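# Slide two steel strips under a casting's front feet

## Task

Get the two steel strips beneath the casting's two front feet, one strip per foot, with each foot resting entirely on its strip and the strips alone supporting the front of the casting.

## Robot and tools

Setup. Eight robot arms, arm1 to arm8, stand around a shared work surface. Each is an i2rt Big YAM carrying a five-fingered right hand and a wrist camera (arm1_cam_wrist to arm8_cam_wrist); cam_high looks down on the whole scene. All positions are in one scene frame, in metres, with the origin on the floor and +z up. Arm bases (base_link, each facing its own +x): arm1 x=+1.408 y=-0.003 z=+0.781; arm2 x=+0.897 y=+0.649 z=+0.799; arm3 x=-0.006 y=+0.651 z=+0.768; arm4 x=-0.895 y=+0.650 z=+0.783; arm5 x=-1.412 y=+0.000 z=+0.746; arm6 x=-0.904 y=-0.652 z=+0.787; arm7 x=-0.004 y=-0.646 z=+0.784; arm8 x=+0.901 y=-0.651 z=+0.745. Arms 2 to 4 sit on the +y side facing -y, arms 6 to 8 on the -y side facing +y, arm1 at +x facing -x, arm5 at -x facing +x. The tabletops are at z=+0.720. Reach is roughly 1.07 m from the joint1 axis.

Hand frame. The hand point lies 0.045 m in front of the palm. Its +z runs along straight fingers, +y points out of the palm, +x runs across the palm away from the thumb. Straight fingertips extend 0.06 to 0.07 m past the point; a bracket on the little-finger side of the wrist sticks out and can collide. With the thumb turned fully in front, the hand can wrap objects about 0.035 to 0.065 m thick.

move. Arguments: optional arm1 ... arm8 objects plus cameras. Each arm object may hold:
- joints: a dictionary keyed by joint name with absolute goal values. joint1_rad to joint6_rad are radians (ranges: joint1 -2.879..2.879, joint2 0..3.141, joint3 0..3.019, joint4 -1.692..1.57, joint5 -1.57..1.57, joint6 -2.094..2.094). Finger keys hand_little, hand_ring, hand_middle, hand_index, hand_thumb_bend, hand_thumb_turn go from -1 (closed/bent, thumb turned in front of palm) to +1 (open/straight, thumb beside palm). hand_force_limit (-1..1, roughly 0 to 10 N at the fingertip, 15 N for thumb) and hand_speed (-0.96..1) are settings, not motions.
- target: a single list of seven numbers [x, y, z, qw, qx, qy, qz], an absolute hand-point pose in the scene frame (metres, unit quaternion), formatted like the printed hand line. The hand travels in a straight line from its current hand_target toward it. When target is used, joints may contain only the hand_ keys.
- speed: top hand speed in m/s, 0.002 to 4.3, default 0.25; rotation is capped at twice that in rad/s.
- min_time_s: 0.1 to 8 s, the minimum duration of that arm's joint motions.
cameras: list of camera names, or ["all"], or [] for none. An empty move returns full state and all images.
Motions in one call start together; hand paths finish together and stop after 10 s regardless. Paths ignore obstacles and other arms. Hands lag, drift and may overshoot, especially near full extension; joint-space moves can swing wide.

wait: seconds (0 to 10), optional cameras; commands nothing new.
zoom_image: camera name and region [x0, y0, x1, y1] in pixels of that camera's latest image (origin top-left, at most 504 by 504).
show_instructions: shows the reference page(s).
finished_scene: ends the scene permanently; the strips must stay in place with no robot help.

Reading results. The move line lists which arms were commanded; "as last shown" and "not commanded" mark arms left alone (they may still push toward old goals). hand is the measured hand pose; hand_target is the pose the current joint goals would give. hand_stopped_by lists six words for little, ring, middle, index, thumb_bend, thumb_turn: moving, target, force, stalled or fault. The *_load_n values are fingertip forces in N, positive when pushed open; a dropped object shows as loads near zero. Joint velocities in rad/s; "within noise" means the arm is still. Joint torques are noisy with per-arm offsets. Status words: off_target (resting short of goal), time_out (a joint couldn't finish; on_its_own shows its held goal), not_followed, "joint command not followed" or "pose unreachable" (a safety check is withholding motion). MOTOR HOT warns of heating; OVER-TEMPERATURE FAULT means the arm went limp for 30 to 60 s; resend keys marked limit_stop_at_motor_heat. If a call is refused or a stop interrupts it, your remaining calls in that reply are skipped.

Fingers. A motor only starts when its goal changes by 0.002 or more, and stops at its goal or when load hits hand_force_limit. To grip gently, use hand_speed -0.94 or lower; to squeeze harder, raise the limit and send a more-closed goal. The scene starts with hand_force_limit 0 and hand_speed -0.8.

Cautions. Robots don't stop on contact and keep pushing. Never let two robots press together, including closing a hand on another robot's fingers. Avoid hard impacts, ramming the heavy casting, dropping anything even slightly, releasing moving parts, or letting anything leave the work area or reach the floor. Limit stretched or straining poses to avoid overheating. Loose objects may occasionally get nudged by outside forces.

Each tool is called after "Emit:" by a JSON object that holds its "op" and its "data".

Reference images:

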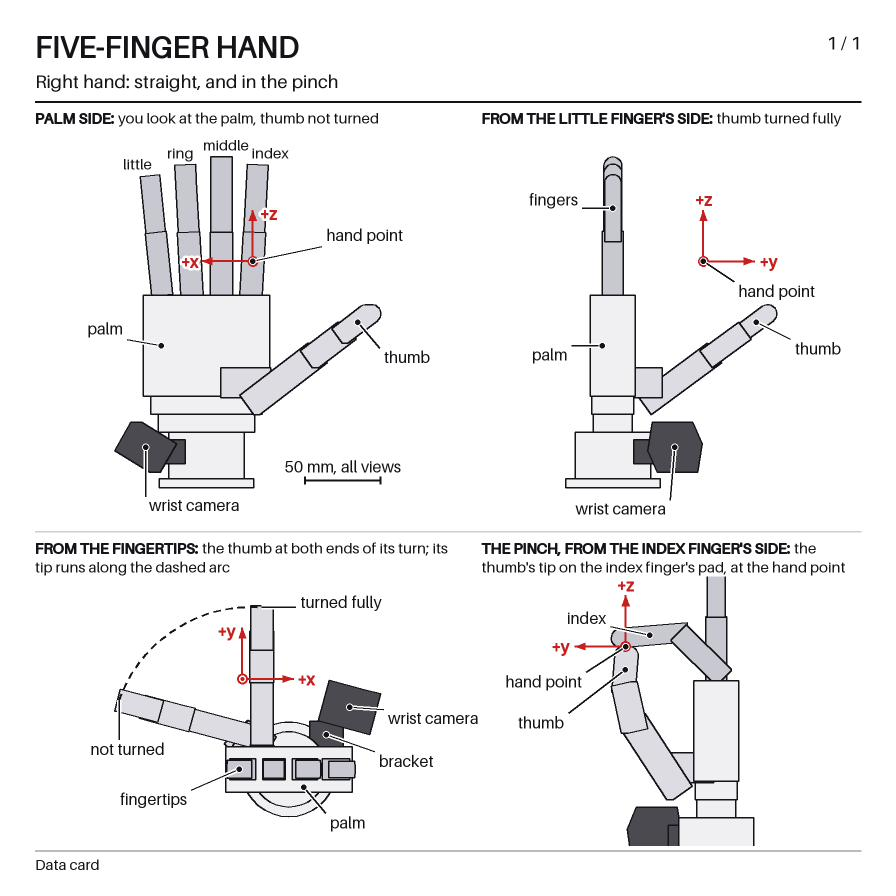

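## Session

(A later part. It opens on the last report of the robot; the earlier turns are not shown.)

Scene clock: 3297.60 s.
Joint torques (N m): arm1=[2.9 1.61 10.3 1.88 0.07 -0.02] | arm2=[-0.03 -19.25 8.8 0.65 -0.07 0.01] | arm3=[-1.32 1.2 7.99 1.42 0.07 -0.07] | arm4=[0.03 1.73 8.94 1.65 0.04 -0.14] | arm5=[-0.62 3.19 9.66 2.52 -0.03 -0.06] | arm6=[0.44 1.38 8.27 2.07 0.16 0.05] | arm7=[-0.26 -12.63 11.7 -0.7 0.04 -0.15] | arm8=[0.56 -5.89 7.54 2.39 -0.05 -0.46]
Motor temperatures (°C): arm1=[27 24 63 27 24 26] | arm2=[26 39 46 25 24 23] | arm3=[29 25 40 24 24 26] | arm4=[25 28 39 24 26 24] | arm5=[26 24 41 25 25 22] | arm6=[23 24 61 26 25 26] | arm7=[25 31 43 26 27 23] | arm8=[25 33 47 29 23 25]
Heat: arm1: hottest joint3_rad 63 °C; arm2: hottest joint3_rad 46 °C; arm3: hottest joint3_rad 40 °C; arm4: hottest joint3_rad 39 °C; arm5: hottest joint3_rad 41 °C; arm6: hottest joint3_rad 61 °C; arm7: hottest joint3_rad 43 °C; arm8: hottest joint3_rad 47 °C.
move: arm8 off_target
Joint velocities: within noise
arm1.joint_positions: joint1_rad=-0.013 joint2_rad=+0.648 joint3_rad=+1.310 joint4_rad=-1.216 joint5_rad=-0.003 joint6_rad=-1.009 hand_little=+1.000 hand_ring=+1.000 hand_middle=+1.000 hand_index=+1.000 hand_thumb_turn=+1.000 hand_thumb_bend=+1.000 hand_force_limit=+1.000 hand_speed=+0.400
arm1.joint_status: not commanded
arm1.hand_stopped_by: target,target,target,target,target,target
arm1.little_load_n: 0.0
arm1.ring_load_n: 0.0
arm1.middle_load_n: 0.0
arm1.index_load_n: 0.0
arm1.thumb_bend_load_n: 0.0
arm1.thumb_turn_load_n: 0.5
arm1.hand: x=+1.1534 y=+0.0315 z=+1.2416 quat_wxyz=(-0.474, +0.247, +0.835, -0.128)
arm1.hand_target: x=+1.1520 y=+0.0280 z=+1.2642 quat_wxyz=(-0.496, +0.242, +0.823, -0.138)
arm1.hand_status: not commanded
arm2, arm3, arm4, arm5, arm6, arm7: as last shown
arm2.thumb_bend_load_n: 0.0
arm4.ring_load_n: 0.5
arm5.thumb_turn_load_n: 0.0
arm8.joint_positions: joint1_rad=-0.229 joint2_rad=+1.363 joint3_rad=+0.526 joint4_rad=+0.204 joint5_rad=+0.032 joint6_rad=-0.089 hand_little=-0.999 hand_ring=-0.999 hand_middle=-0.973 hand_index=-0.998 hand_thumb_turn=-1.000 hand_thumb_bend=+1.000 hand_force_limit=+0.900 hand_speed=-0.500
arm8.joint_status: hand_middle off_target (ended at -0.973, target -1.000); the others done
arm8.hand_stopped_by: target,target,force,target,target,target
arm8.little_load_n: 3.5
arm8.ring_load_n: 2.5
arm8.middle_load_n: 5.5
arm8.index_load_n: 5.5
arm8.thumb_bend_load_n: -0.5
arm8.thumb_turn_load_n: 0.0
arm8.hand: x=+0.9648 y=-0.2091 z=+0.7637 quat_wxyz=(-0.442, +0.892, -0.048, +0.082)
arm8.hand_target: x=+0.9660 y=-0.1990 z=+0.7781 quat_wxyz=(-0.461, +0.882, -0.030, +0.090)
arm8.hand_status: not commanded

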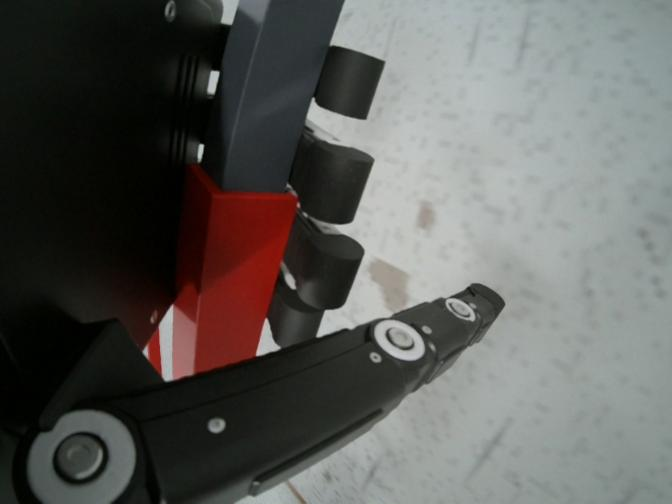

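Emit:
{"op": "move", "data": {"arm8": {"joints": {"hand_thumb_bend": -0.6, "hand_force_limit": 0.2, "hand_speed": -0.3}}, "cameras": ["arm8_cam_wrist"]}}

Scene clock: 3304.60 s.
Joint torques (N m): arm1=[2.9 1.49 10.29 1.84 0.09 -0.02] | arm2=[-0.09 -19.25 8.81 0.65 -0.07 0.01] | arm3=[-0.85 1.61 7.73 1.39 0.06 -0.14] | arm4=[-0.15 1.67 8.92 1.65 0.05 -0.12] | arm5=[-1.2 3.08 9.83 2.33 -0.05 -0.08] | arm6=[0.44 1.26 8.28 2.07 0.16 0.06] | arm7=[-0.38 -12.75 11.66 -0.72 0.05 -0.14] | arm8=[0.56 -6.36 7.58 2.4 -0.05 -0.48]
Motor temperatures (°C): arm1=[27 24 63 27 24 26] | arm2=[26 39 46 25 24 23] | arm3=[29 25 40 24 24 26] | arm4=[25 28 39 24 26 24] | arm5=[26 24 41 25 25 22] | arm6=[23 24 61 26 25 26] | arm7=[25 31 43 26 27 23] | arm8=[25 33 46 29 23 25]
Heat: arm1: hottest joint3_rad 63 °C; arm2: hottest joint3_rad 46 °C; arm3: hottest joint3_rad 40 °C; arm4: hottest joint3_rad 39 °C; arm5: hottest joint3_rad 41 °C; arm6: hottest joint3_rad 61 °C; arm7: hottest joint3_rad 43 °C; arm8: hottest joint3_rad 46 °C.
move: arm8 off_target
Joint velocities: within noise
arm1, arm2, arm3, arm4, arm5, arm6, arm7: as last shown
arm1.thumb_turn_load_n: 0.0
arm4.ring_load_n: 0.0
arm8.joint_positions: joint1_rad=-0.229 joint2_rad=+1.363 joint3_rad=+0.526 joint4_rad=+0.204 joint5_rad=+0.032 joint6_rad=-0.087 hand_little=-0.999 hand_ring=-0.999 hand_middle=-0.973 hand_index=-0.998 hand_thumb_turn=-1.000 hand_thumb_bend=+0.381 hand_force_limit=+0.200 hand_speed=-0.300
arm8.joint_status: hand_thumb_bend off_target (ended at +0.381, target -0.600); the others done
arm8.hand_stopped_by: target,target,force,target,force,target
arm8.little_load_n: 3.0
arm8.ring_load_n: 2.0
arm8.middle_load_n: 5.0
arm8.index_load_n: 5.5
arm8.thumb_bend_load_n: 11.0
arm8.thumb_turn_load_n: 1.5
arm8.hand: x=+0.9647 y=-0.2091 z=+0.7637 quat_wxyz=(-0.442, +0.892, -0.048, +0.081)
arm8.hand_target: x=+0.9660 y=-0.1991 z=+0.7781 quat_wxyz=(-0.461, +0.882, -0.030, +0.090)
arm8.hand_status: not commanded

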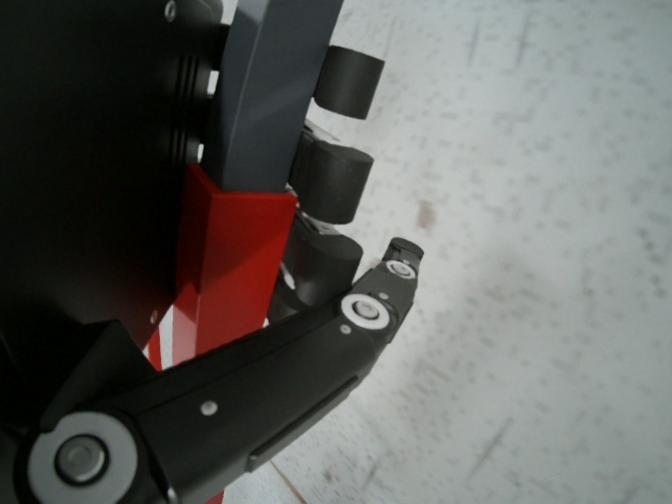

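Emit:
{"op": "move", "data": {"arm8": {"joints": {"joint1_rad": -0.218, "joint2_rad": 1.19, "joint3_rad": 0.70, "joint4_rad": 0.11, "joint5_rad": 0.04, "joint6_rad": -0.10}, "min_time_s": 3}, "cameras": ["arm8_cam_wrist"]}}

Scene clock: 3314.77 s.
Joint torques (N m): arm1=[3.02 1.61 10.28 1.89 0.07 -0.02] | arm2=[-0.09 -19.31 8.81 0.65 -0.06 0.01] | arm3=[-0.85 1.08 7.94 1.39 0.09 -0.11] | arm4=[-0.09 1.67 8.92 1.7 0.04 -0.14] | arm5=[-1.03 3.31 9.78 2.45 -0.06 -0.07] | arm6=[0.44 1.44 8.24 2.09 0.16 0.06] | arm7=[-0.62 -12.75 11.64 -0.68 0.06 -0.15] | arm8=[1.14 -11.05 17.06 3.41 0.02 -0.2]
Motor temperatures (°C): arm1=[27 24 63 27 24 26] | arm2=[26 39 46 25 24 23] | arm3=[29 25 40 24 24 26] | arm4=[25 28 39 24 26 24] | arm5=[26 24 41 25 25 22] | arm6=[23 24 61 26 25 26] | arm7=[25 31 43 26 27 23] | arm8=[25 33 46 29 23 25]
Heat: arm1: hottest joint3_rad 63 °C; arm2: hottest joint3_rad 46 °C; arm3: hottest joint3_rad 40 °C; arm4: hottest joint3_rad 39 °C; arm5: hottest joint3_rad 41 °C; arm6: hottest joint3_rad 61 °C; arm7: hottest joint3_rad 43 °C; arm8: hottest joint3_rad 46 °C.
move: arm8 time_out
Joint velocities: within noise
arm1, arm2, arm3, arm4, arm5, arm6, arm7: as last shown
arm8.joint_positions: joint1_rad=-0.229 joint2_rad=+1.280 joint3_rad=+0.576 joint4_rad=+0.068 joint5_rad=+0.040 joint6_rad=-0.093 hand_little=-0.999 hand_ring=-0.999 hand_middle=-0.973 hand_index=-0.998 hand_thumb_turn=-1.000 hand_thumb_bend=+0.381 hand_force_limit=+0.200 hand_speed=-0.300
arm8.joint_status: joint3_rad time_out (moved +0.049 of +0.174); the others done
arm8.hand_stopped_by: target,target,force,target,force,target
arm8.little_load_n: 0.0
arm8.ring_load_n: 0.0
arm8.middle_load_n: 4.5
arm8.index_load_n: 6.5
arm8.thumb_bend_load_n: 10.5
arm8.thumb_turn_load_n: 2.0
arm8.on_its_own: joint3_rad reads +0.576 and still pushes toward +0.688 since a time_out
arm8.hand: x=+0.9667 y=-0.2065 z=+0.7972 quat_wxyz=(-0.440, +0.893, -0.047, +0.086)
arm8.hand_target: x=+0.9708 y=-0.1506 z=+0.9041 quat_wxyz=(-0.545, +0.832, -0.039, +0.098)
arm8.hand_status: not commanded

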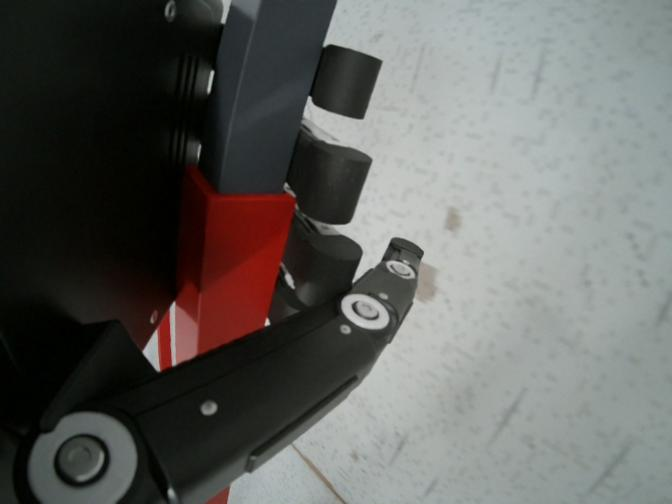

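Emit:
{"op": "move", "data": {"arm8": {"joints": {"joint1_rad": -0.401, "joint2_rad": 1.236, "joint3_rad": 0.74, "joint4_rad": 0.112, "joint5_rad": -0.10, "joint6_rad": -0.218}, "min_time_s": 3}, "cameras": ["arm8_cam_wrist", "cam_high", "arm7_cam_wrist"]}}

Emit:
{"op": "zoom_image", "data": {"camera": "cam_high", "region": [200, 200, 440, 290]}}

Scene clock: 3327.07 s.
Joint torques (N m): arm1=[2.96 1.61 10.26 1.87 0.08 -0.02] | arm2=[-0.09 -19.25 8.8 0.65 -0.07 0.01] | arm3=[-1.9 1.26 8.03 1.36 0.12 -0.11] | arm4=[-0.03 1.55 8.92 1.7 0.05 -0.14] | arm5=[-0.62 3.02 9.69 2.44 -0.04 -0.1] | arm6=[0.38 1.38 8.24 2.07 0.16 0.06] | arm7=[-0.26 -12.69 11.73 -0.7 0.05 -0.16] | arm8=[-3.9 -9.11 17.16 3.62 0.51 -0.31]
Motor temperatures (°C): arm1=[27 24 63 27 24 26] | arm2=[26 39 46 25 24 23] | arm3=[29 25 40 24 24 26] | arm4=[25 28 39 24 26 24] | arm5=[26 24 41 25 25 22] | arm6=[23 24 61 26 25 26] | arm7=[25 31 43 26 27 23] | arm8=[25 33 48 29 23 25]
Heat: arm1: hottest joint3_rad 63 °C; arm2: hottest joint3_rad 46 °C; arm3: hottest joint3_rad 40 °C; arm4: hottest joint3_rad 39 °C; arm5: hottest joint3_rad 41 °C; arm6: hottest joint3_rad 61 °C; arm7: hottest joint3_rad 43 °C; arm8: hottest joint3_rad 48 °C.
move: arm8 time_out
Joint velocities: within noise
arm1, arm7: as last shown
arm2.joint_positions: joint1_rad=-1.253 joint2_rad=+2.075 joint3_rad=+1.791 joint4_rad=-1.291 joint5_rad=+0.006 joint6_rad=+1.900 hand_little=+1.000 hand_ring=+1.000 hand_middle=+1.000 hand_index=+1.000 hand_thumb_turn=+1.000 hand_thumb_bend=+1.000 hand_force_limit=+0.600 hand_speed=+0.300
arm2.joint_status: not commanded
arm2.hand_stopped_by: target,target,target,target,target,target
arm2.little_load_n: 0.5
arm2.ring_load_n: 0.0
arm2.middle_load_n: 0.0
arm2.index_load_n: 0.0
arm2.thumb_bend_load_n: 0.0
arm2.thumb_turn_load_n: 0.0
arm2.hand: x=+0.2733 y=+0.3760 z=+0.8424 quat_wxyz=(+0.004, -1.000, -0.008, -0.008)
arm2.hand_target: x=+0.2700 y=+0.3800 z=+0.8501 quat_wxyz=(+0.000, -1.000, +0.000, +0.000)
arm2.hand_status: not commanded
arm3.joint_positions: joint1_rad=-0.143 joint2_rad=+0.630 joint3_rad=+1.453 joint4_rad=-1.273 joint5_rad=+0.068 joint6_rad=-1.049 hand_little=+1.000 hand_ring=+1.000 hand_middle=+1.000 hand_index=+1.000 hand_thumb_turn=+1.000 hand_thumb_bend=+1.000 hand_force_limit=+0.000 hand_speed=-0.800
arm3.joint_status: not commanded
arm3.hand_stopped_by: target,target,target,target,target,target
arm3.little_load_n: 0.0
arm3.ring_load_n: 0.0
arm3.middle_load_n: 0.0
arm3.index_load_n: 0.0
arm3.thumb_bend_load_n: -0.5
arm3.thumb_turn_load_n: 0.0
arm3.hand: x=-0.1053 y=+0.4353 z=+1.2896 quat_wxyz=(+0.325, +0.336, -0.778, +0.421)
arm3.hand_target: x=-0.1051 y=+0.4368 z=+1.2986 quat_wxyz=(+0.330, +0.333, -0.773, +0.428)
arm3.hand_status: not commanded
arm4.joint_positions: joint1_rad=+0.343 joint2_rad=+0.602 joint3_rad=+1.329 joint4_rad=-1.163 joint5_rad=-0.020 joint6_rad=-1.080 hand_little=+1.000 hand_ring=+1.000 hand_middle=+1.000 hand_index=+1.000 hand_thumb_turn=+1.000 hand_thumb_bend=+1.000 hand_force_limit=+0.000 hand_speed=-0.800
arm4.joint_status: not commanded
arm4.hand_stopped_by: target,target,target,target,target,target
arm4.little_load_n: 0.0
arm4.ring_load_n: 0.0
arm4.middle_load_n: 0.0
arm4.index_load_n: 0.0
arm4.thumb_bend_load_n: 0.0
arm4.thumb_turn_load_n: 0.0
arm4.hand: x=-0.8393 y=+0.4005 z=+1.2738 quat_wxyz=(+0.182, +0.559, -0.631, +0.506)
arm4.hand_target: x=-0.8397 y=+0.4016 z=+1.2840 quat_wxyz=(+0.185, +0.555, -0.626, +0.515)
arm4.hand_status: not commanded
arm5.joint_positions: joint1_rad=+0.438 joint2_rad=+0.625 joint3_rad=+1.349 joint4_rad=-1.251 joint5_rad=-0.254 joint6_rad=-0.999 hand_little=+1.000 hand_ring=+1.000 hand_middle=+1.000 hand_index=+1.000 hand_thumb_turn=+1.000 hand_thumb_bend=+1.000 hand_force_limit=+0.000 hand_speed=-0.800
arm5.joint_status: not commanded
arm5.hand_stopped_by: target,target,target,target,target,target
arm5.little_load_n: 0.0
arm5.ring_load_n: 0.0
arm5.middle_load_n: 0.0
arm5.index_load_n: 0.0
arm5.thumb_bend_load_n: 0.0
arm5.thumb_turn_load_n: 0.0
arm5.hand: x=-1.2023 y=+0.1277 z=+1.2197 quat_wxyz=(-0.345, +0.862, +0.025, +0.372)
arm5.hand_target: x=-1.2027 y=+0.1275 z=+1.2290 quat_wxyz=(-0.349, +0.856, +0.027, +0.380)
arm5.hand_status: not commanded
arm6.joint_positions: joint1_rad=-0.375 joint2_rad=+0.618 joint3_rad=+1.405 joint4_rad=-1.167 joint5_rad=+0.287 joint6_rad=-1.422 hand_little=+1.000 hand_ring=+1.000 hand_middle=+1.000 hand_index=+1.000 hand_thumb_turn=+1.000 hand_thumb_bend=+1.000 hand_force_limit=+0.000 hand_speed=-0.800
arm6.joint_status: not commanded
arm6.hand_stopped_by: target,target,target,target,target,target
arm6.little_load_n: 0.0
arm6.ring_load_n: 0.0
arm6.middle_load_n: 0.0
arm6.index_load_n: 0.0
arm6.thumb_bend_load_n: 0.0
arm6.thumb_turn_load_n: 0.0
arm6.hand: x=-0.7223 y=-0.4619 z=+1.3335 quat_wxyz=(-0.258, +0.745, +0.355, +0.501)
arm6.hand_target: x=-0.7230 y=-0.4639 z=+1.3457 quat_wxyz=(-0.267, +0.739, +0.350, +0.510)
arm6.hand_status: not commanded
arm8.joint_positions: joint1_rad=-0.350 joint2_rad=+1.295 joint3_rad=+0.605 joint4_rad=+0.065 joint5_rad=-0.116 joint6_rad=-0.200 hand_little=-0.999 hand_ring=-0.999 hand_middle=-0.973 hand_index=-0.998 hand_thumb_turn=-1.000 hand_thumb_bend=+0.381 hand_force_limit=+0.200 hand_speed=-0.300
arm8.joint_status: joint1_rad time_out (moved -0.121 of -0.172); joint3_rad time_out (moved +0.029 of +0.164); the others done
arm8.hand_stopped_by: target,target,force,target,force,target
arm8.little_load_n: 1.0
arm8.ring_load_n: 1.5
arm8.middle_load_n: 4.0
arm8.index_load_n: 9.0
arm8.thumb_bend_load_n: 10.5
arm8.thumb_turn_load_n: 1.5
arm8.on_its_own: joint1_rad reads -0.350 and still pushes toward -0.401 since a time_out; joint3_rad reads +0.605 and still pushes toward +0.717 since a time_out
arm8.hand: x=+0.9997 y=-0.2045 z=+0.8044 quat_wxyz=(-0.449, +0.891, -0.018, +0.070)
arm8.hand_target: x=+1.0448 y=-0.1583 z=+0.8980 quat_wxyz=(-0.534, +0.836, -0.027, +0.121)
arm8.hand_status: not commanded
pictures: arm7_cam_wrist, arm8_cam_wrist, cam_high

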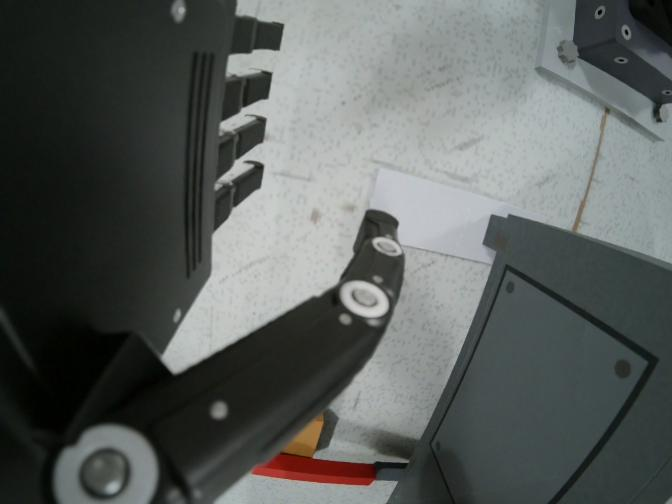

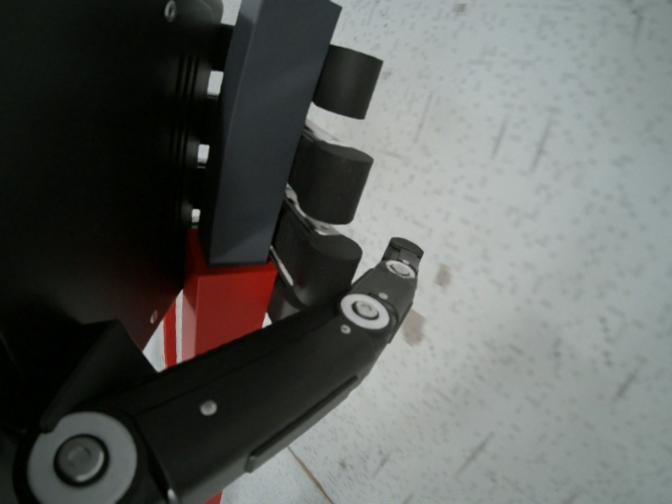

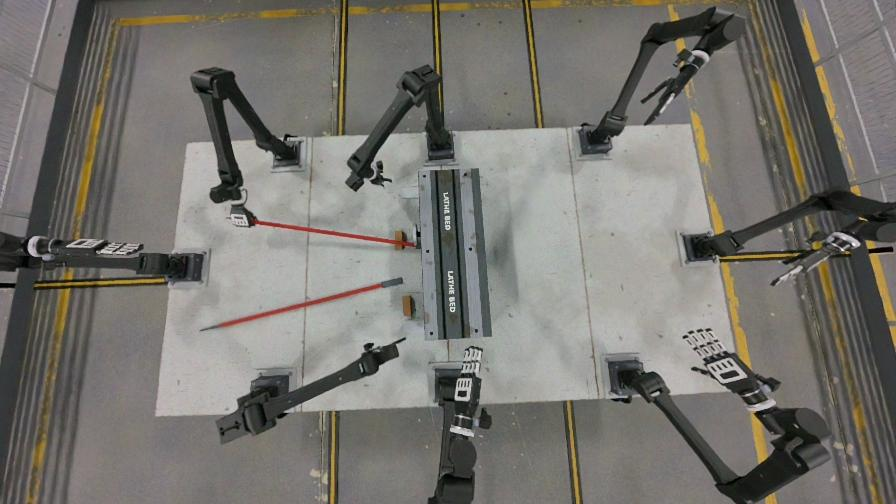

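Scaled by 2.100.

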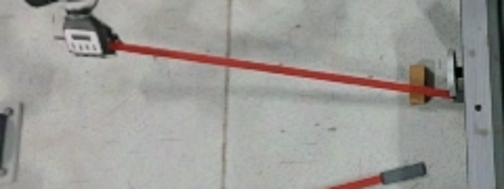

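Emit:
{"op": "move", "data": {"arm8": {"target": [1.004, -0.205, 0.785, -0.46, 0.88, -0.03, 0.09], "speed": 0.06}, "cameras": []}}

Emit:
{"op": "move", "data": {"arm8": {"joints": {"hand_thumb_bend": 1.0, "hand_index": 1.0, "hand_middle": 1.0, "hand_ring": 1.0, "hand_little": 1.0, "hand_speed": 0.0}}, "cameras": ["arm8_cam_wrist"]}}

Scene clock: 3380.87 s.
Joint torques (N m): arm1=[2.84 1.49 10.3 1.91 0.07 -0.03] | arm2=[-0.09 -19.25 8.8 0.64 -0.07 0.01] | arm3=[-1.2 1.49 7.92 1.29 0.05 -0.11] | arm4=[-0.26 1.61 8.92 1.66 0.04 -0.13] | arm5=[-0.85 3.19 9.72 2.37 -0.05 -0.07] | arm6=[0.38 1.32 8.27 2.04 0.15 0.06] | arm7=[-0.44 -12.92 11.66 -0.66 0.06 -0.14] | arm8=[1.08 -5.66 8.55 3.78 0.32 -0.42]
Motor temperatures (°C): arm1=[27 24 63 27 24 26] | arm2=[26 40 46 25 24 23] | arm3=[29 25 40 24 24 26] | arm4=[25 28 39 24 26 24] | arm5=[26 24 41 25 25 22] | arm6=[23 24 61 26 25 26] | arm7=[25 32 44 26 27 23] | arm8=[25 32 56 29 24 25]
Heat: arm1: hottest joint3_rad 63 °C; arm2: hottest joint3_rad 46 °C; arm3: hottest joint3_rad 40 °C; arm4: hottest joint3_rad 39 °C; arm5: hottest joint3_rad 41 °C; arm6: hottest joint3_rad 61 °C; arm7: hottest joint3_rad 44 °C; arm8: hottest joint3_rad 56 °C.
move: arm8 off_target
Joint velocities: within noise
arm1, arm2, arm3, arm4, arm5, arm6: as last shown
arm1.thumb_turn_load_n: -0.5
arm2.little_load_n: 0.0
arm3.thumb_bend_load_n: 0.0
arm5.index_load_n: 0.5
arm7.joint_positions: joint1_rad=-0.884 joint2_rad=+1.608 joint3_rad=+1.242 joint4_rad=-1.402 joint5_rad=+0.171 joint6_rad=+0.754 hand_little=+1.000 hand_ring=+1.000 hand_middle=+1.000 hand_index=+1.000 hand_thumb_turn=-1.000 hand_thumb_bend=+0.200 hand_force_limit=+0.000 hand_speed=+0.300
arm7.joint_status: not commanded
arm7.hand_stopped_by: target,target,target,target,target,target
arm7.little_load_n: 0.0
arm7.ring_load_n: 0.0
arm7.middle_load_n: 0.0
arm7.index_load_n: 0.0
arm7.thumb_bend_load_n: 0.0
arm7.thumb_turn_load_n: 0.0
arm7.hand: x=+0.2602 y=-0.3668 z=+0.8883 quat_wxyz=(+0.100, +0.699, -0.703, +0.087)
arm7.hand_target: x=+0.2697 y=-0.3603 z=+0.8999 quat_wxyz=(+0.086, +0.702, -0.702, +0.086)
arm7.hand_status: not commanded
arm8.joint_positions: joint1_rad=-0.350 joint2_rad=+1.342 joint3_rad=+0.531 joint4_rad=+0.144 joint5_rad=-0.076 joint6_rad=-0.155 hand_little=-0.999 hand_ring=-0.999 hand_middle=-0.973 hand_index=-0.998 hand_thumb_turn=-1.000 hand_thumb_bend=+0.381 hand_force_limit=+0.200 hand_speed=-0.300
arm8.joint_status: not commanded
arm8.hand_stopped_by: target,target,force,target,force,target
arm8.little_load_n: 2.5
arm8.ring_load_n: 2.5
arm8.middle_load_n: 4.0
arm8.index_load_n: 8.0
arm8.thumb_bend_load_n: 10.5
arm8.thumb_turn_load_n: 2.0
arm8.hand: x=+0.9984 y=-0.2260 z=+0.7652 quat_wxyz=(-0.429, +0.899, -0.049, +0.073)
arm8.hand_target: x=+1.0035 y=-0.2061 z=+0.7859 quat_wxyz=(-0.461, +0.882, -0.031, +0.090)
arm8.hand_status: off_target (0.029 m and 5.2 deg from the pose sent, 0.020 m and 3.2 deg at the start; pose on its path clipped on 7 of 80 steps)

Scene clock: 3382.07 s.
Joint torques (N m): arm1=[2.96 1.61 10.28 1.85 0.08 -0.03] | arm2=[-0.09 -19.19 8.8 0.65 -0.06 0.01] | arm3=[-1.55 1.44 8.03 1.36 0.09 -0.09] | arm4=[-0.03 1.73 8.91 1.66 0.05 -0.14] | arm5=[-0.79 3.14 9.7 2.39 -0.06 -0.05] | arm6=[0.44 1.38 8.27 2.07 0.15 0.06] | arm7=[-0.44 -12.92 11.66 -0.69 0.05 -0.16] | arm8=[0.97 -5.71 8.61 2.43 0.05 -0.22]
Motor temperatures (°C): arm1=[27 24 63 27 24 26] | arm2=[26 40 46 25 24 23] | arm3=[29 25 40 24 24 26] | arm4=[25 28 39 24 26 24] | arm5=[26 24 41 25 25 22] | arm6=[23 24 61 26 25 26] | arm7=[25 32 44 26 27 23] | arm8=[25 32 55 29 24 25]
Heat: arm1: hottest joint3_rad 63 °C; arm2: hottest joint3_rad 46 °C; arm3: hottest joint3_rad 40 °C; arm4: hottest joint3_rad 39 °C; arm5: hottest joint3_rad 41 °C; arm6: hottest joint3_rad 61 °C; arm7: hottest joint3_rad 44 °C; arm8: hottest joint3_rad 55 °C.
move: arm8 done
Joint velocities: within noise
arm1, arm2, arm3, arm4, arm5, arm6, arm7: as last shown
arm1.index_load_n: -0.5
arm1.thumb_turn_load_n: 0.0
arm5.index_load_n: 0.0
arm8.joint_positions: joint1_rad=-0.350 joint2_rad=+1.342 joint3_rad=+0.531 joint4_rad=+0.173 joint5_rad=-0.068 joint6_rad=-0.177 hand_little=+1.000 hand_ring=+1.000 hand_middle=+1.000 hand_index=+1.000 hand_thumb_turn=-1.000 hand_thumb_bend=+1.000 hand_force_limit=+0.200 hand_speed=+0.000
arm8.joint_status: all done
arm8.hand_stopped_by: target,target,target,target,target,target
arm8.little_load_n: 0.0
arm8.ring_load_n: -0.5
arm8.middle_load_n: 0.0
arm8.index_load_n: 0.0
arm8.thumb_bend_load_n: 0.0
arm8.thumb_turn_load_n: 0.0
arm8.hand: x=+1.0030 y=-0.2208 z=+0.7697 quat_wxyz=(-0.440, +0.893, -0.040, +0.084)
arm8.hand_target: x=+1.0036 y=-0.2062 z=+0.7859 quat_wxyz=(-0.461, +0.882, -0.031, +0.090)
arm8.hand_status: not commanded

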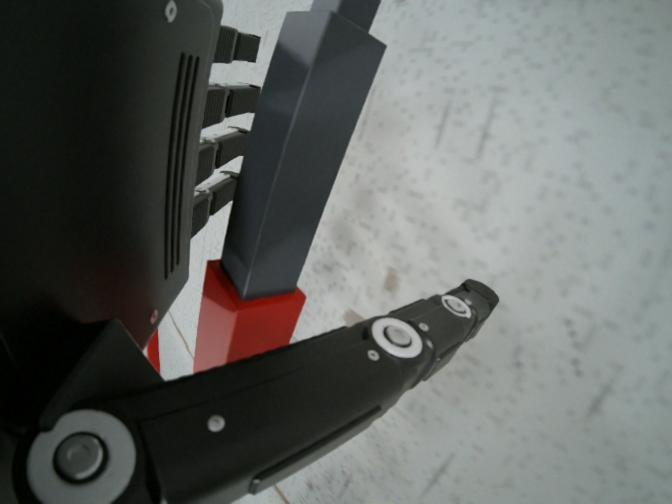

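Emit:
{"op": "move", "data": {"arm8": {"target": [0.77, -0.18, 0.89, -0.46, 0.88, -0.03, 0.09], "speed": 0.15}, "cameras": ["arm8_cam_wrist", "cam_high"]}}

Emit:
{"op": "zoom_image", "data": {"camera": "cam_high", "region": [200, 200, 440, 290]}}

Scene clock: 3393.43 s.
Joint torques (N m): arm1=[2.9 1.55 10.29 1.88 0.07 -0.02] | arm2=[-0.09 -19.19 8.81 0.65 -0.07 0.01] | arm3=[-1.2 1.32 7.8 1.24 0.07 -0.08] | arm4=[0.03 1.67 8.91 1.62 0.04 -0.14] | arm5=[-0.62 3.08 9.83 2.32 -0.03 -0.08] | arm6=[0.44 1.44 8.28 2.09 0.15 0.06] | arm7=[-0.44 -12.81 11.63 -0.72 0.04 -0.15] | arm8=[0.91 -4.6 12.4 1.05 0.33 -0.09]
Motor temperatures (°C): arm1=[27 24 63 27 24 26] | arm2=[26 40 46 25 24 23] | arm3=[29 25 40 24 24 26] | arm4=[25 28 39 24 26 24] | arm5=[26 24 41 25 25 22] | arm6=[23 24 61 26 25 26] | arm7=[25 32 44 26 27 23] | arm8=[25 32 53 29 24 25]
Heat: arm1: hottest joint3_rad 63 °C; arm2: hottest joint3_rad 46 °C; arm3: hottest joint3_rad 40 °C; arm4: hottest joint3_rad 39 °C; arm5: hottest joint3_rad 41 °C; arm6: hottest joint3_rad 61 °C; arm7: hottest joint3_rad 44 °C; arm8: hottest joint3_rad 53 °C.
move: arm8 off_target
Joint velocities: within noise
arm1, arm2, arm3, arm4, arm5, arm6, arm7: as last shown
arm1.index_load_n: 0.0
arm6.index_load_n: 0.5
arm8.joint_positions: joint1_rad=+0.328 joint2_rad=+1.217 joint3_rad=+0.771 joint4_rad=-0.258 joint5_rad=+0.483 joint6_rad=+0.207 hand_little=+1.000 hand_ring=+1.000 hand_middle=+1.000 hand_index=+1.000 hand_thumb_turn=-1.000 hand_thumb_bend=+1.000 hand_force_limit=+0.200 hand_speed=+0.000
arm8.joint_status: not commanded
arm8.hand_stopped_by: target,target,target,target,target,target
arm8.little_load_n: 0.0
arm8.ring_load_n: 0.0
arm8.middle_load_n: 0.0
arm8.index_load_n: 0.0
arm8.thumb_bend_load_n: 0.0
arm8.thumb_turn_load_n: 0.0
arm8.hand: x=+0.7795 y=-0.1947 z=+0.8717 quat_wxyz=(-0.448, +0.888, -0.025, +0.098)
arm8.hand_target: x=+0.7703 y=-0.1809 z=+0.8903 quat_wxyz=(-0.461, +0.882, -0.030, +0.090)
arm8.hand_status: off_target (0.025 m and 1.9 deg from the pose sent, 0.265 m and 3.1 deg at the start)

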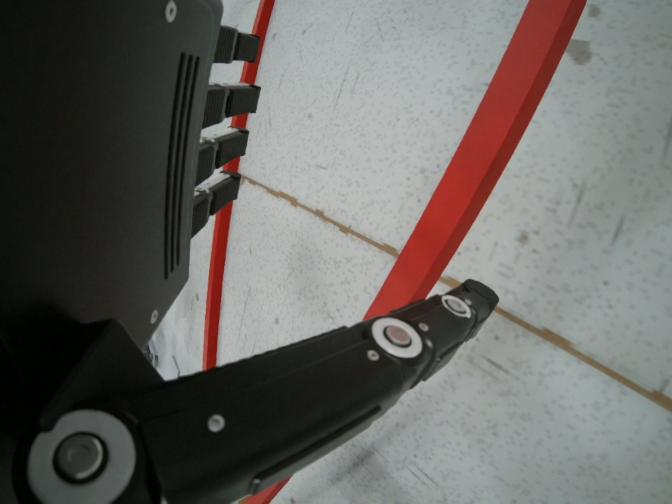

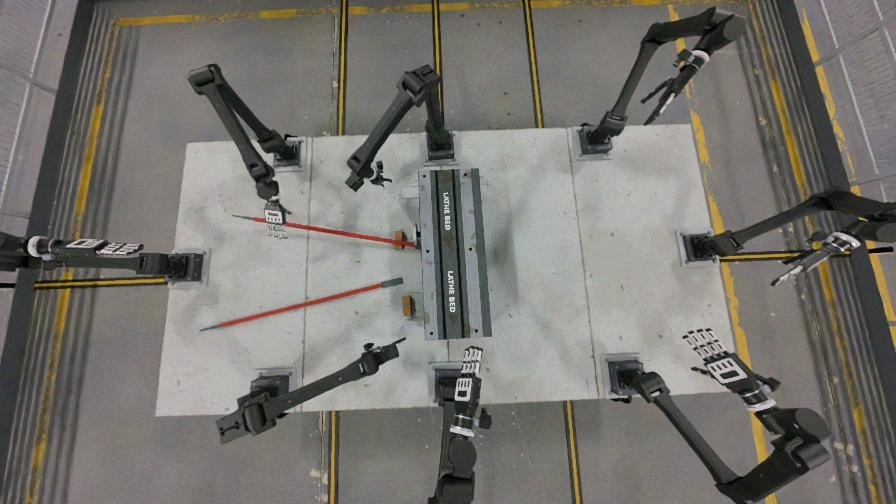

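Scaled by 2.100.

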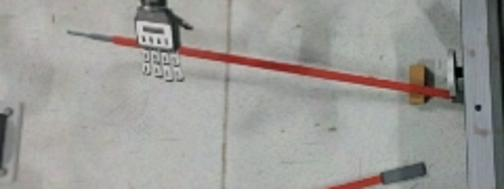

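Emit:
{"op": "move", "data": {"arm8": {"target": [0.725, -0.190, 0.872, -0.455, 0.884, -0.028, 0.093], "speed": 0.1}, "cameras": ["arm8_cam_wrist", "cam_high", "arm7_cam_wrist"]}}

Scene clock: 3410.30 s.
Joint torques (N m): arm1=[2.9 1.61 10.26 1.87 0.08 -0.02] | arm2=[-0.09 -19.25 8.81 0.65 -0.07 0.01] | arm3=[-1.32 1.08 8.08 1.28 0.01 -0.08] | arm4=[-0.21 1.73 8.9 1.63 0.05 -0.14] | arm5=[-1.03 2.84 9.69 2.43 -0.04 -0.06] | arm6=[0.44 1.32 8.25 2.04 0.15 0.06] | arm7=[-0.32 -12.86 11.66 -0.73 0.05 -0.15] | arm8=[0.97 -5.19 12.34 0.91 0.4 -0.1]
Motor temperatures (°C): arm1=[27 24 63 27 24 26] | arm2=[26 40 46 25 24 23] | arm3=[29 25 40 24 24 26] | arm4=[25 28 39 24 26 24] | arm5=[26 24 41 25 25 22] | arm6=[23 24 61 26 25 26] | arm7=[25 32 44 26 27 23] | arm8=[25 31 50 28 24 25]
Heat: arm1: hottest joint3_rad 63 °C; arm2: hottest joint3_rad 46 °C; arm3: hottest joint3_rad 40 °C; arm4: hottest joint3_rad 39 °C; arm5: hottest joint3_rad 41 °C; arm6: hottest joint3_rad 61 °C; arm7: hottest joint3_rad 44 °C; arm8: hottest joint3_rad 50 °C.
move: arm8 off_target
Joint velocities: within noise
arm1, arm2, arm3, arm4, arm5, arm6, arm7: as last shown
arm4.index_load_n: -0.5
arm6.index_load_n: 0.0
arm8.joint_positions: joint1_rad=+0.447 joint2_rad=+1.277 joint3_rad=+0.783 joint4_rad=-0.274 joint5_rad=+0.575 joint6_rad=+0.298 hand_little=+1.000 hand_ring=+1.000 hand_middle=+1.000 hand_index=+1.000 hand_thumb_turn=-1.000 hand_thumb_bend=+1.000 hand_force_limit=+0.200 hand_speed=+0.000
arm8.joint_status: not commanded
arm8.hand_stopped_by: target,target,target,target,target,target
arm8.little_load_n: 0.0
arm8.ring_load_n: 0.0
arm8.middle_load_n: 0.0
arm8.index_load_n: -0.5
arm8.thumb_bend_load_n: 0.0
arm8.thumb_turn_load_n: 0.0
arm8.hand: x=+0.7380 y=-0.2050 z=+0.8529 quat_wxyz=(-0.442, +0.891, -0.023, +0.103)
arm8.hand_target: x=+0.7254 y=-0.1910 z=+0.8722 quat_wxyz=(-0.456, +0.885, -0.028, +0.093)
arm8.hand_status: off_target (0.028 m and 2.1 deg from the pose sent, 0.055 m and 1.1 deg at the start)
pictures: arm7_cam_wrist, arm8_cam_wrist, cam_high

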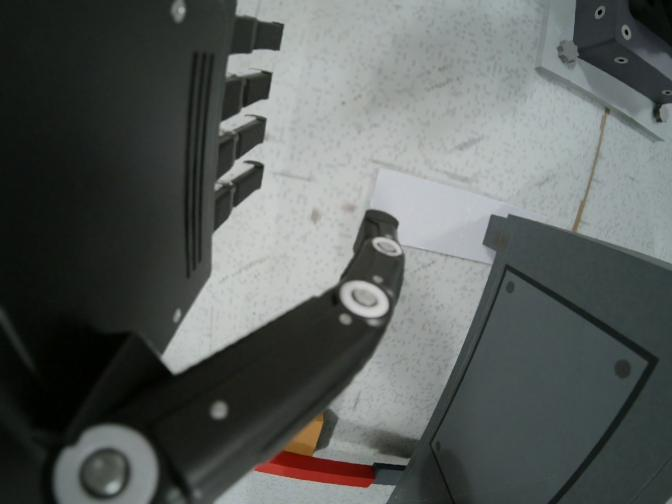

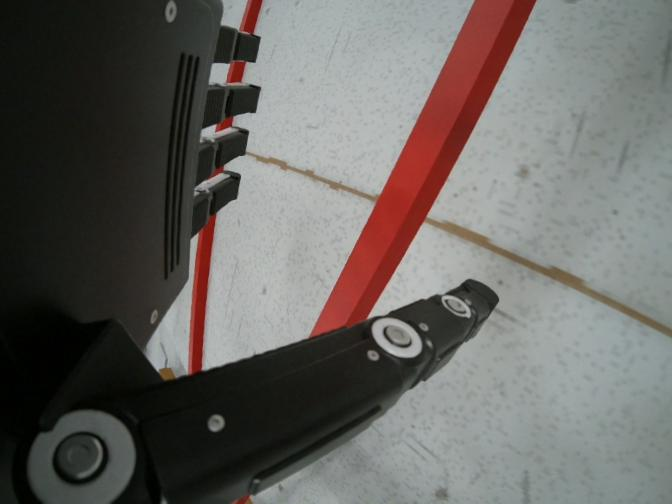

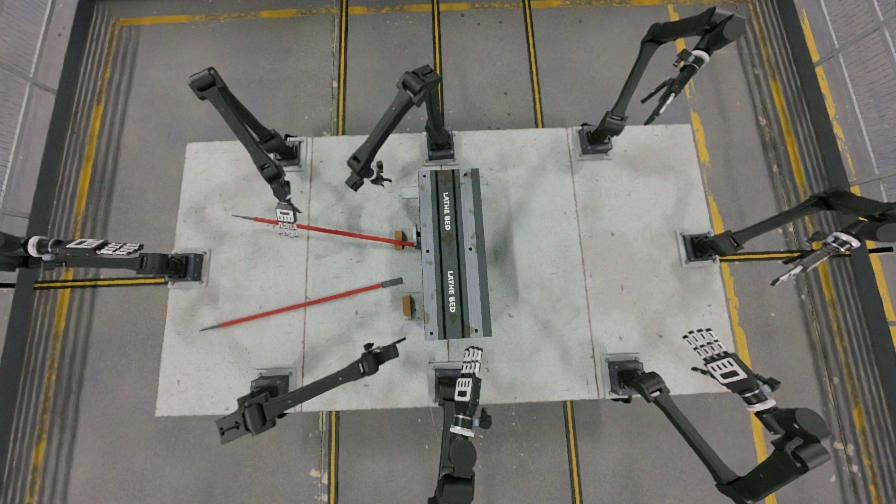

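Emit:
{"op": "move", "data": {"arm8": {"target": [0.712, -0.182, 0.820, -0.46, 0.882, -0.03, 0.09], "speed": 0.06}, "cameras": ["arm8_cam_wrist"]}}

Emit:
{"op": "move", "data": {"arm8": {"target": [0.710, -0.172, 0.779, -0.46, 0.882, -0.03, 0.09], "speed": 0.05}, "cameras": ["arm8_cam_wrist", "arm7_cam_wrist"]}}

Scene clock: 3459.27 s.
Joint torques (N m): arm1=[2.9 1.55 10.29 1.89 0.07 -0.03] | arm2=[-0.09 -19.25 8.8 0.65 -0.06 0.01] | arm3=[-1.85 0.85 8.08 1.51 0.05 -0.08] | arm4=[-0.21 1.61 8.94 1.63 0.05 -0.14] | arm5=[-0.97 2.78 9.78 2.36 -0.09 -0.07] | arm6=[0.44 1.44 8.25 2.09 0.16 0.06] | arm7=[-0.44 -12.98 11.64 -0.7 0.06 -0.15] | arm8=[1.38 -6.3 7.53 2.22 0.39 -0.06]
Motor temperatures (°C): arm1=[27 24 63 27 24 26] | arm2=[26 40 46 25 24 23] | arm3=[29 25 40 24 24 26] | arm4=[25 28 39 24 26 24] | arm5=[26 24 41 25 25 22] | arm6=[23 24 61 26 25 26] | arm7=[25 32 44 26 27 23] | arm8=[25 31 47 27 24 25]
Heat: arm1: hottest joint3_rad 63 °C; arm2: hottest joint3_rad 46 °C; arm3: hottest joint3_rad 40 °C; arm4: hottest joint3_rad 39 °C; arm5: hottest joint3_rad 41 °C; arm6: hottest joint3_rad 61 °C; arm7: hottest joint3_rad 44 °C; arm8: hottest joint3_rad 47 °C.
move: arm8 done
Joint velocities: within noise
arm1.joint_positions: joint1_rad=-0.013 joint2_rad=+0.648 joint3_rad=+1.310 joint4_rad=-1.216 joint5_rad=-0.003 joint6_rad=-1.009 hand_little=+1.000 hand_ring=+1.000 hand_middle=+1.000 hand_index=+1.000 hand_thumb_turn=+1.000 hand_thumb_bend=+1.000 hand_force_limit=+1.000 hand_speed=+0.400
arm1.joint_status: not commanded
arm1.hand_stopped_by: target,target,target,target,target,target
arm1.little_load_n: 0.0
arm1.ring_load_n: 0.0
arm1.middle_load_n: 0.0
arm1.index_load_n: 0.0
arm1.thumb_bend_load_n: 0.0
arm1.thumb_turn_load_n: 0.0
arm1.hand: x=+1.1534 y=+0.0315 z=+1.2416 quat_wxyz=(-0.474, +0.247, +0.835, -0.128)
arm1.hand_target: x=+1.1520 y=+0.0280 z=+1.2642 quat_wxyz=(-0.496, +0.242, +0.823, -0.138)
arm1.hand_status: not commanded
arm2, arm3, arm4, arm5, arm6, arm7: as last shown
arm3.index_load_n: -0.5
arm4.index_load_n: 0.0
arm4.thumb_bend_load_n: 0.5
arm5.middle_load_n: -0.5
arm7.thumb_bend_load_n: -0.5
arm8.joint_positions: joint1_rad=+0.462 joint2_rad=+1.398 joint3_rad=+0.783 joint4_rad=-0.128 joint5_rad=+0.590 joint6_rad=+0.315 hand_little=+1.000 hand_ring=+1.000 hand_middle=+1.000 hand_index=+1.000 hand_thumb_turn=-1.000 hand_thumb_bend=+1.000 hand_force_limit=+0.200 hand_speed=+0.000
arm8.joint_status: not commanded
arm8.hand_stopped_by: target,target,target,target,target,target
arm8.little_load_n: 0.0
arm8.ring_load_n: 0.0
arm8.middle_load_n: -0.5
arm8.index_load_n: 0.0
arm8.thumb_bend_load_n: 0.0
arm8.thumb_turn_load_n: 0.0
arm8.hand: x=+0.7201 y=-0.1826 z=+0.8209 quat_wxyz=(-0.455, +0.885, -0.030, +0.096)
arm8.hand_target: x=+0.7121 y=-0.1821 z=+0.8202 quat_wxyz=(-0.460, +0.883, -0.030, +0.090)
arm8.hand_status: done (0.008 m and 1.0 deg from the pose sent, 0.048 m and 2.9 deg at the start)

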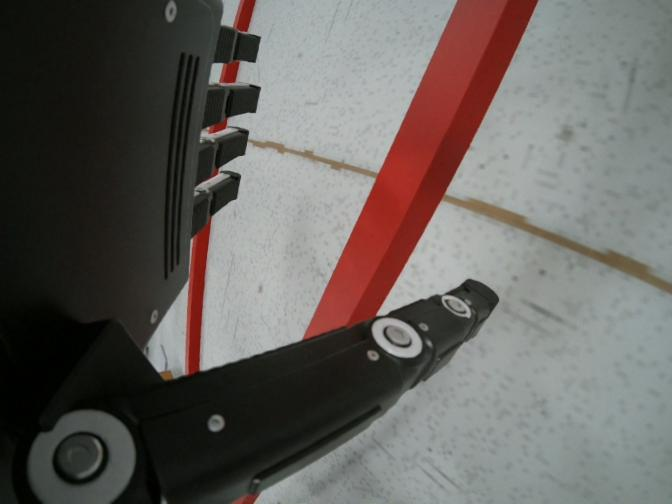

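Scene clock: 3460.67 s.
Joint torques (N m): arm1=[2.78 1.55 10.24 1.87 0.08 -0.03] | arm2=[-0.15 -19.25 8.8 0.64 -0.06 0.01] | arm3=[-1.38 1.26 7.97 1.48 0.07 -0.12] | arm4=[-0.03 1.49 8.95 1.68 0.03 -0.13] | arm5=[-0.91 3.02 9.76 2.37 -0.03 -0.09] | arm6=[0.38 1.38 8.28 2.09 0.15 0.07] | arm7=[-0.67 -12.81 11.63 -0.7 0.05 -0.15] | arm8=[0.85 -6.95 6.78 2.11 0.21 -0.12]
Motor temperatures (°C): arm1=[27 24 63 27 24 26] | arm2=[26 40 46 25 24 23] | arm3=[29 25 40 24 24 26] | arm4=[25 28 39 24 26 24] | arm5=[26 24 41 25 25 22] | arm6=[23 24 61 26 25 26] | arm7=[25 32 44 26 27 23] | arm8=[25 31 47 27 24 25]
Heat: arm1: hottest joint3_rad 63 °C; arm2: hottest joint3_rad 46 °C; arm3: hottest joint3_rad 40 °C; arm4: hottest joint3_rad 39 °C; arm5: hottest joint3_rad 41 °C; arm6: hottest joint3_rad 61 °C; arm7: hottest joint3_rad 44 °C; arm8: hottest joint3_rad 47 °C.
move: arm8 done
Joint velocities: within noise
arm1, arm2, arm3, arm4, arm5, arm6, arm7: as last shown
arm3.index_load_n: 0.0
arm4.middle_load_n: -0.5
arm4.thumb_bend_load_n: 0.0
arm5.middle_load_n: 0.0
arm7.ring_load_n: 0.5
arm8.joint_positions: joint1_rad=+0.462 joint2_rad=+1.507 joint3_rad=+0.763 joint4_rad=+0.006 joint5_rad=+0.590 joint6_rad=+0.315 hand_little=+1.000 hand_ring=+1.000 hand_middle=+1.000 hand_index=+1.000 hand_thumb_turn=-1.000 hand_thumb_bend=+1.000 hand_force_limit=+0.200 hand_speed=+0.000
arm8.joint_status: not commanded
arm8.hand_stopped_by: target,target,target,target,target,target
arm8.little_load_n: 0.0
arm8.ring_load_n: 0.0
arm8.middle_load_n: -0.5
arm8.index_load_n: 0.0
arm8.thumb_bend_load_n: 0.0
arm8.thumb_turn_load_n: 0.0
arm8.hand: x=+0.7148 y=-0.1725 z=+0.7809 quat_wxyz=(-0.457, +0.884, -0.031, +0.095)
arm8.hand_target: x=+0.7101 y=-0.1721 z=+0.7790 quat_wxyz=(-0.460, +0.883, -0.030, +0.090)
arm8.hand_status: done (0.005 m and 0.7 deg from the pose sent, 0.044 m and 1.0 deg at the start)
pictures: arm7_cam_wrist, arm8_cam_wrist

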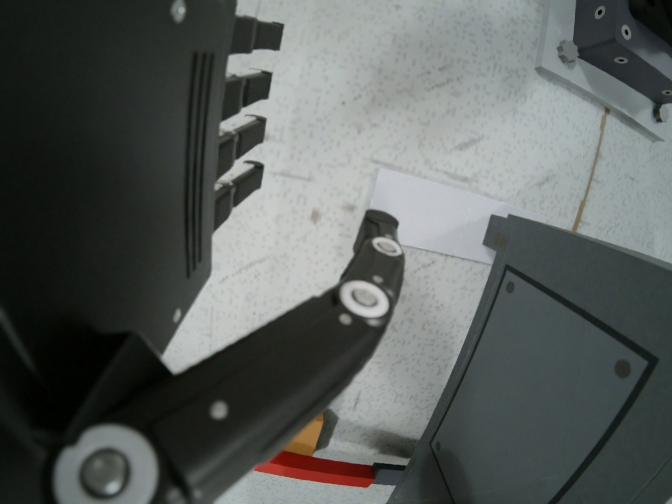

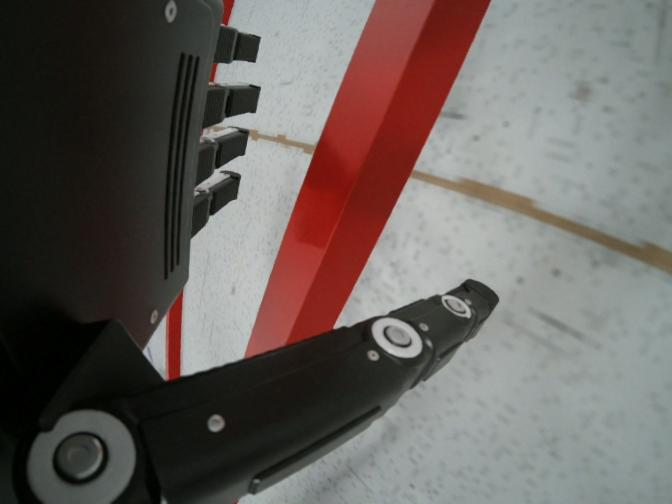

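Emit:
{"op": "move", "data": {"arm8": {"target": [0.713, -0.182, 0.757, -0.46, 0.882, -0.03, 0.09], "speed": 0.05}, "cameras": ["arm8_cam_wrist"]}}

Scene clock: 3467.63 s.
Joint torques (N m): arm1=[2.96 1.55 10.28 1.88 0.09 -0.03] | arm2=[-0.09 -19.25 8.8 0.64 -0.06 0.01] | arm3=[-0.85 1.14 7.92 1.44 0.07 -0.08] | arm4=[-0.03 1.67 8.9 1.69 0.04 -0.14] | arm5=[-0.38 3.14 9.69 2.33 -0.04 -0.06] | arm6=[0.38 1.32 8.28 2.09 0.16 0.06] | arm7=[-0.56 -12.86 11.66 -0.66 0.05 -0.15] | arm8=[1.32 -6.77 6.35 2.15 0.36 -0.08]
Motor temperatures (°C): arm1=[27 24 63 27 24 26] | arm2=[26 40 46 25 24 23] | arm3=[29 25 40 24 24 26] | arm4=[25 28 39 24 26 24] | arm5=[26 24 41 25 25 22] | arm6=[23 24 61 26 25 26] | arm7=[25 32 44 26 27 23] | arm8=[25 31 47 27 24 25]
Heat: arm1: hottest joint3_rad 63 °C; arm2: hottest joint3_rad 46 °C; arm3: hottest joint3_rad 40 °C; arm4: hottest joint3_rad 39 °C; arm5: hottest joint3_rad 41 °C; arm6: hottest joint3_rad 61 °C; arm7: hottest joint3_rad 44 °C; arm8: hottest joint3_rad 47 °C.
move: arm8 done
Joint velocities: within noise
arm1, arm2, arm3, arm4, arm5, arm6, arm7: as last shown
arm4.middle_load_n: 0.0
arm7.ring_load_n: 0.0
arm7.thumb_bend_load_n: 0.0
arm8.joint_positions: joint1_rad=+0.462 joint2_rad=+1.534 joint3_rad=+0.715 joint4_rad=+0.079 joint5_rad=+0.590 joint6_rad=+0.315 hand_little=+1.000 hand_ring=+1.000 hand_middle=+1.000 hand_index=+1.000 hand_thumb_turn=-1.000 hand_thumb_bend=+1.000 hand_force_limit=+0.200 hand_speed=+0.000
arm8.joint_status: not commanded
arm8.hand_stopped_by: target,target,target,target,target,target
arm8.little_load_n: 0.0
arm8.ring_load_n: 0.0
arm8.middle_load_n: 0.0
arm8.index_load_n: 0.0
arm8.thumb_bend_load_n: 0.0
arm8.thumb_turn_load_n: 0.0
arm8.hand: x=+0.7200 y=-0.1816 z=+0.7589 quat_wxyz=(-0.456, +0.884, -0.031, +0.096)
arm8.hand_target: x=+0.7131 y=-0.1821 z=+0.7571 quat_wxyz=(-0.460, +0.883, -0.030, +0.090)
arm8.hand_status: done (0.007 m and 0.9 deg from the pose sent, 0.026 m and 0.7 deg at the start)

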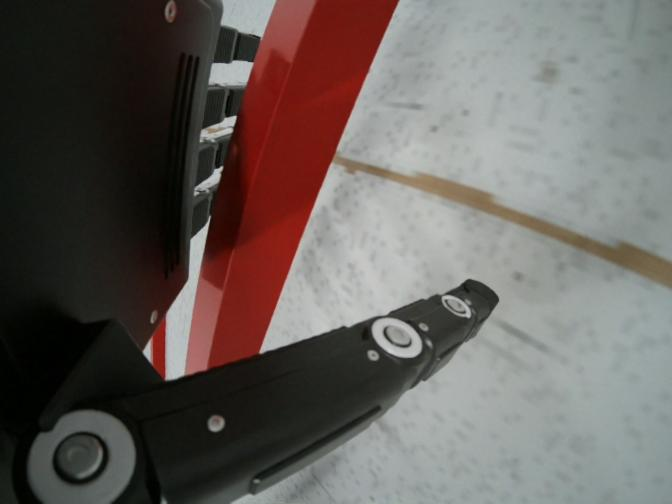

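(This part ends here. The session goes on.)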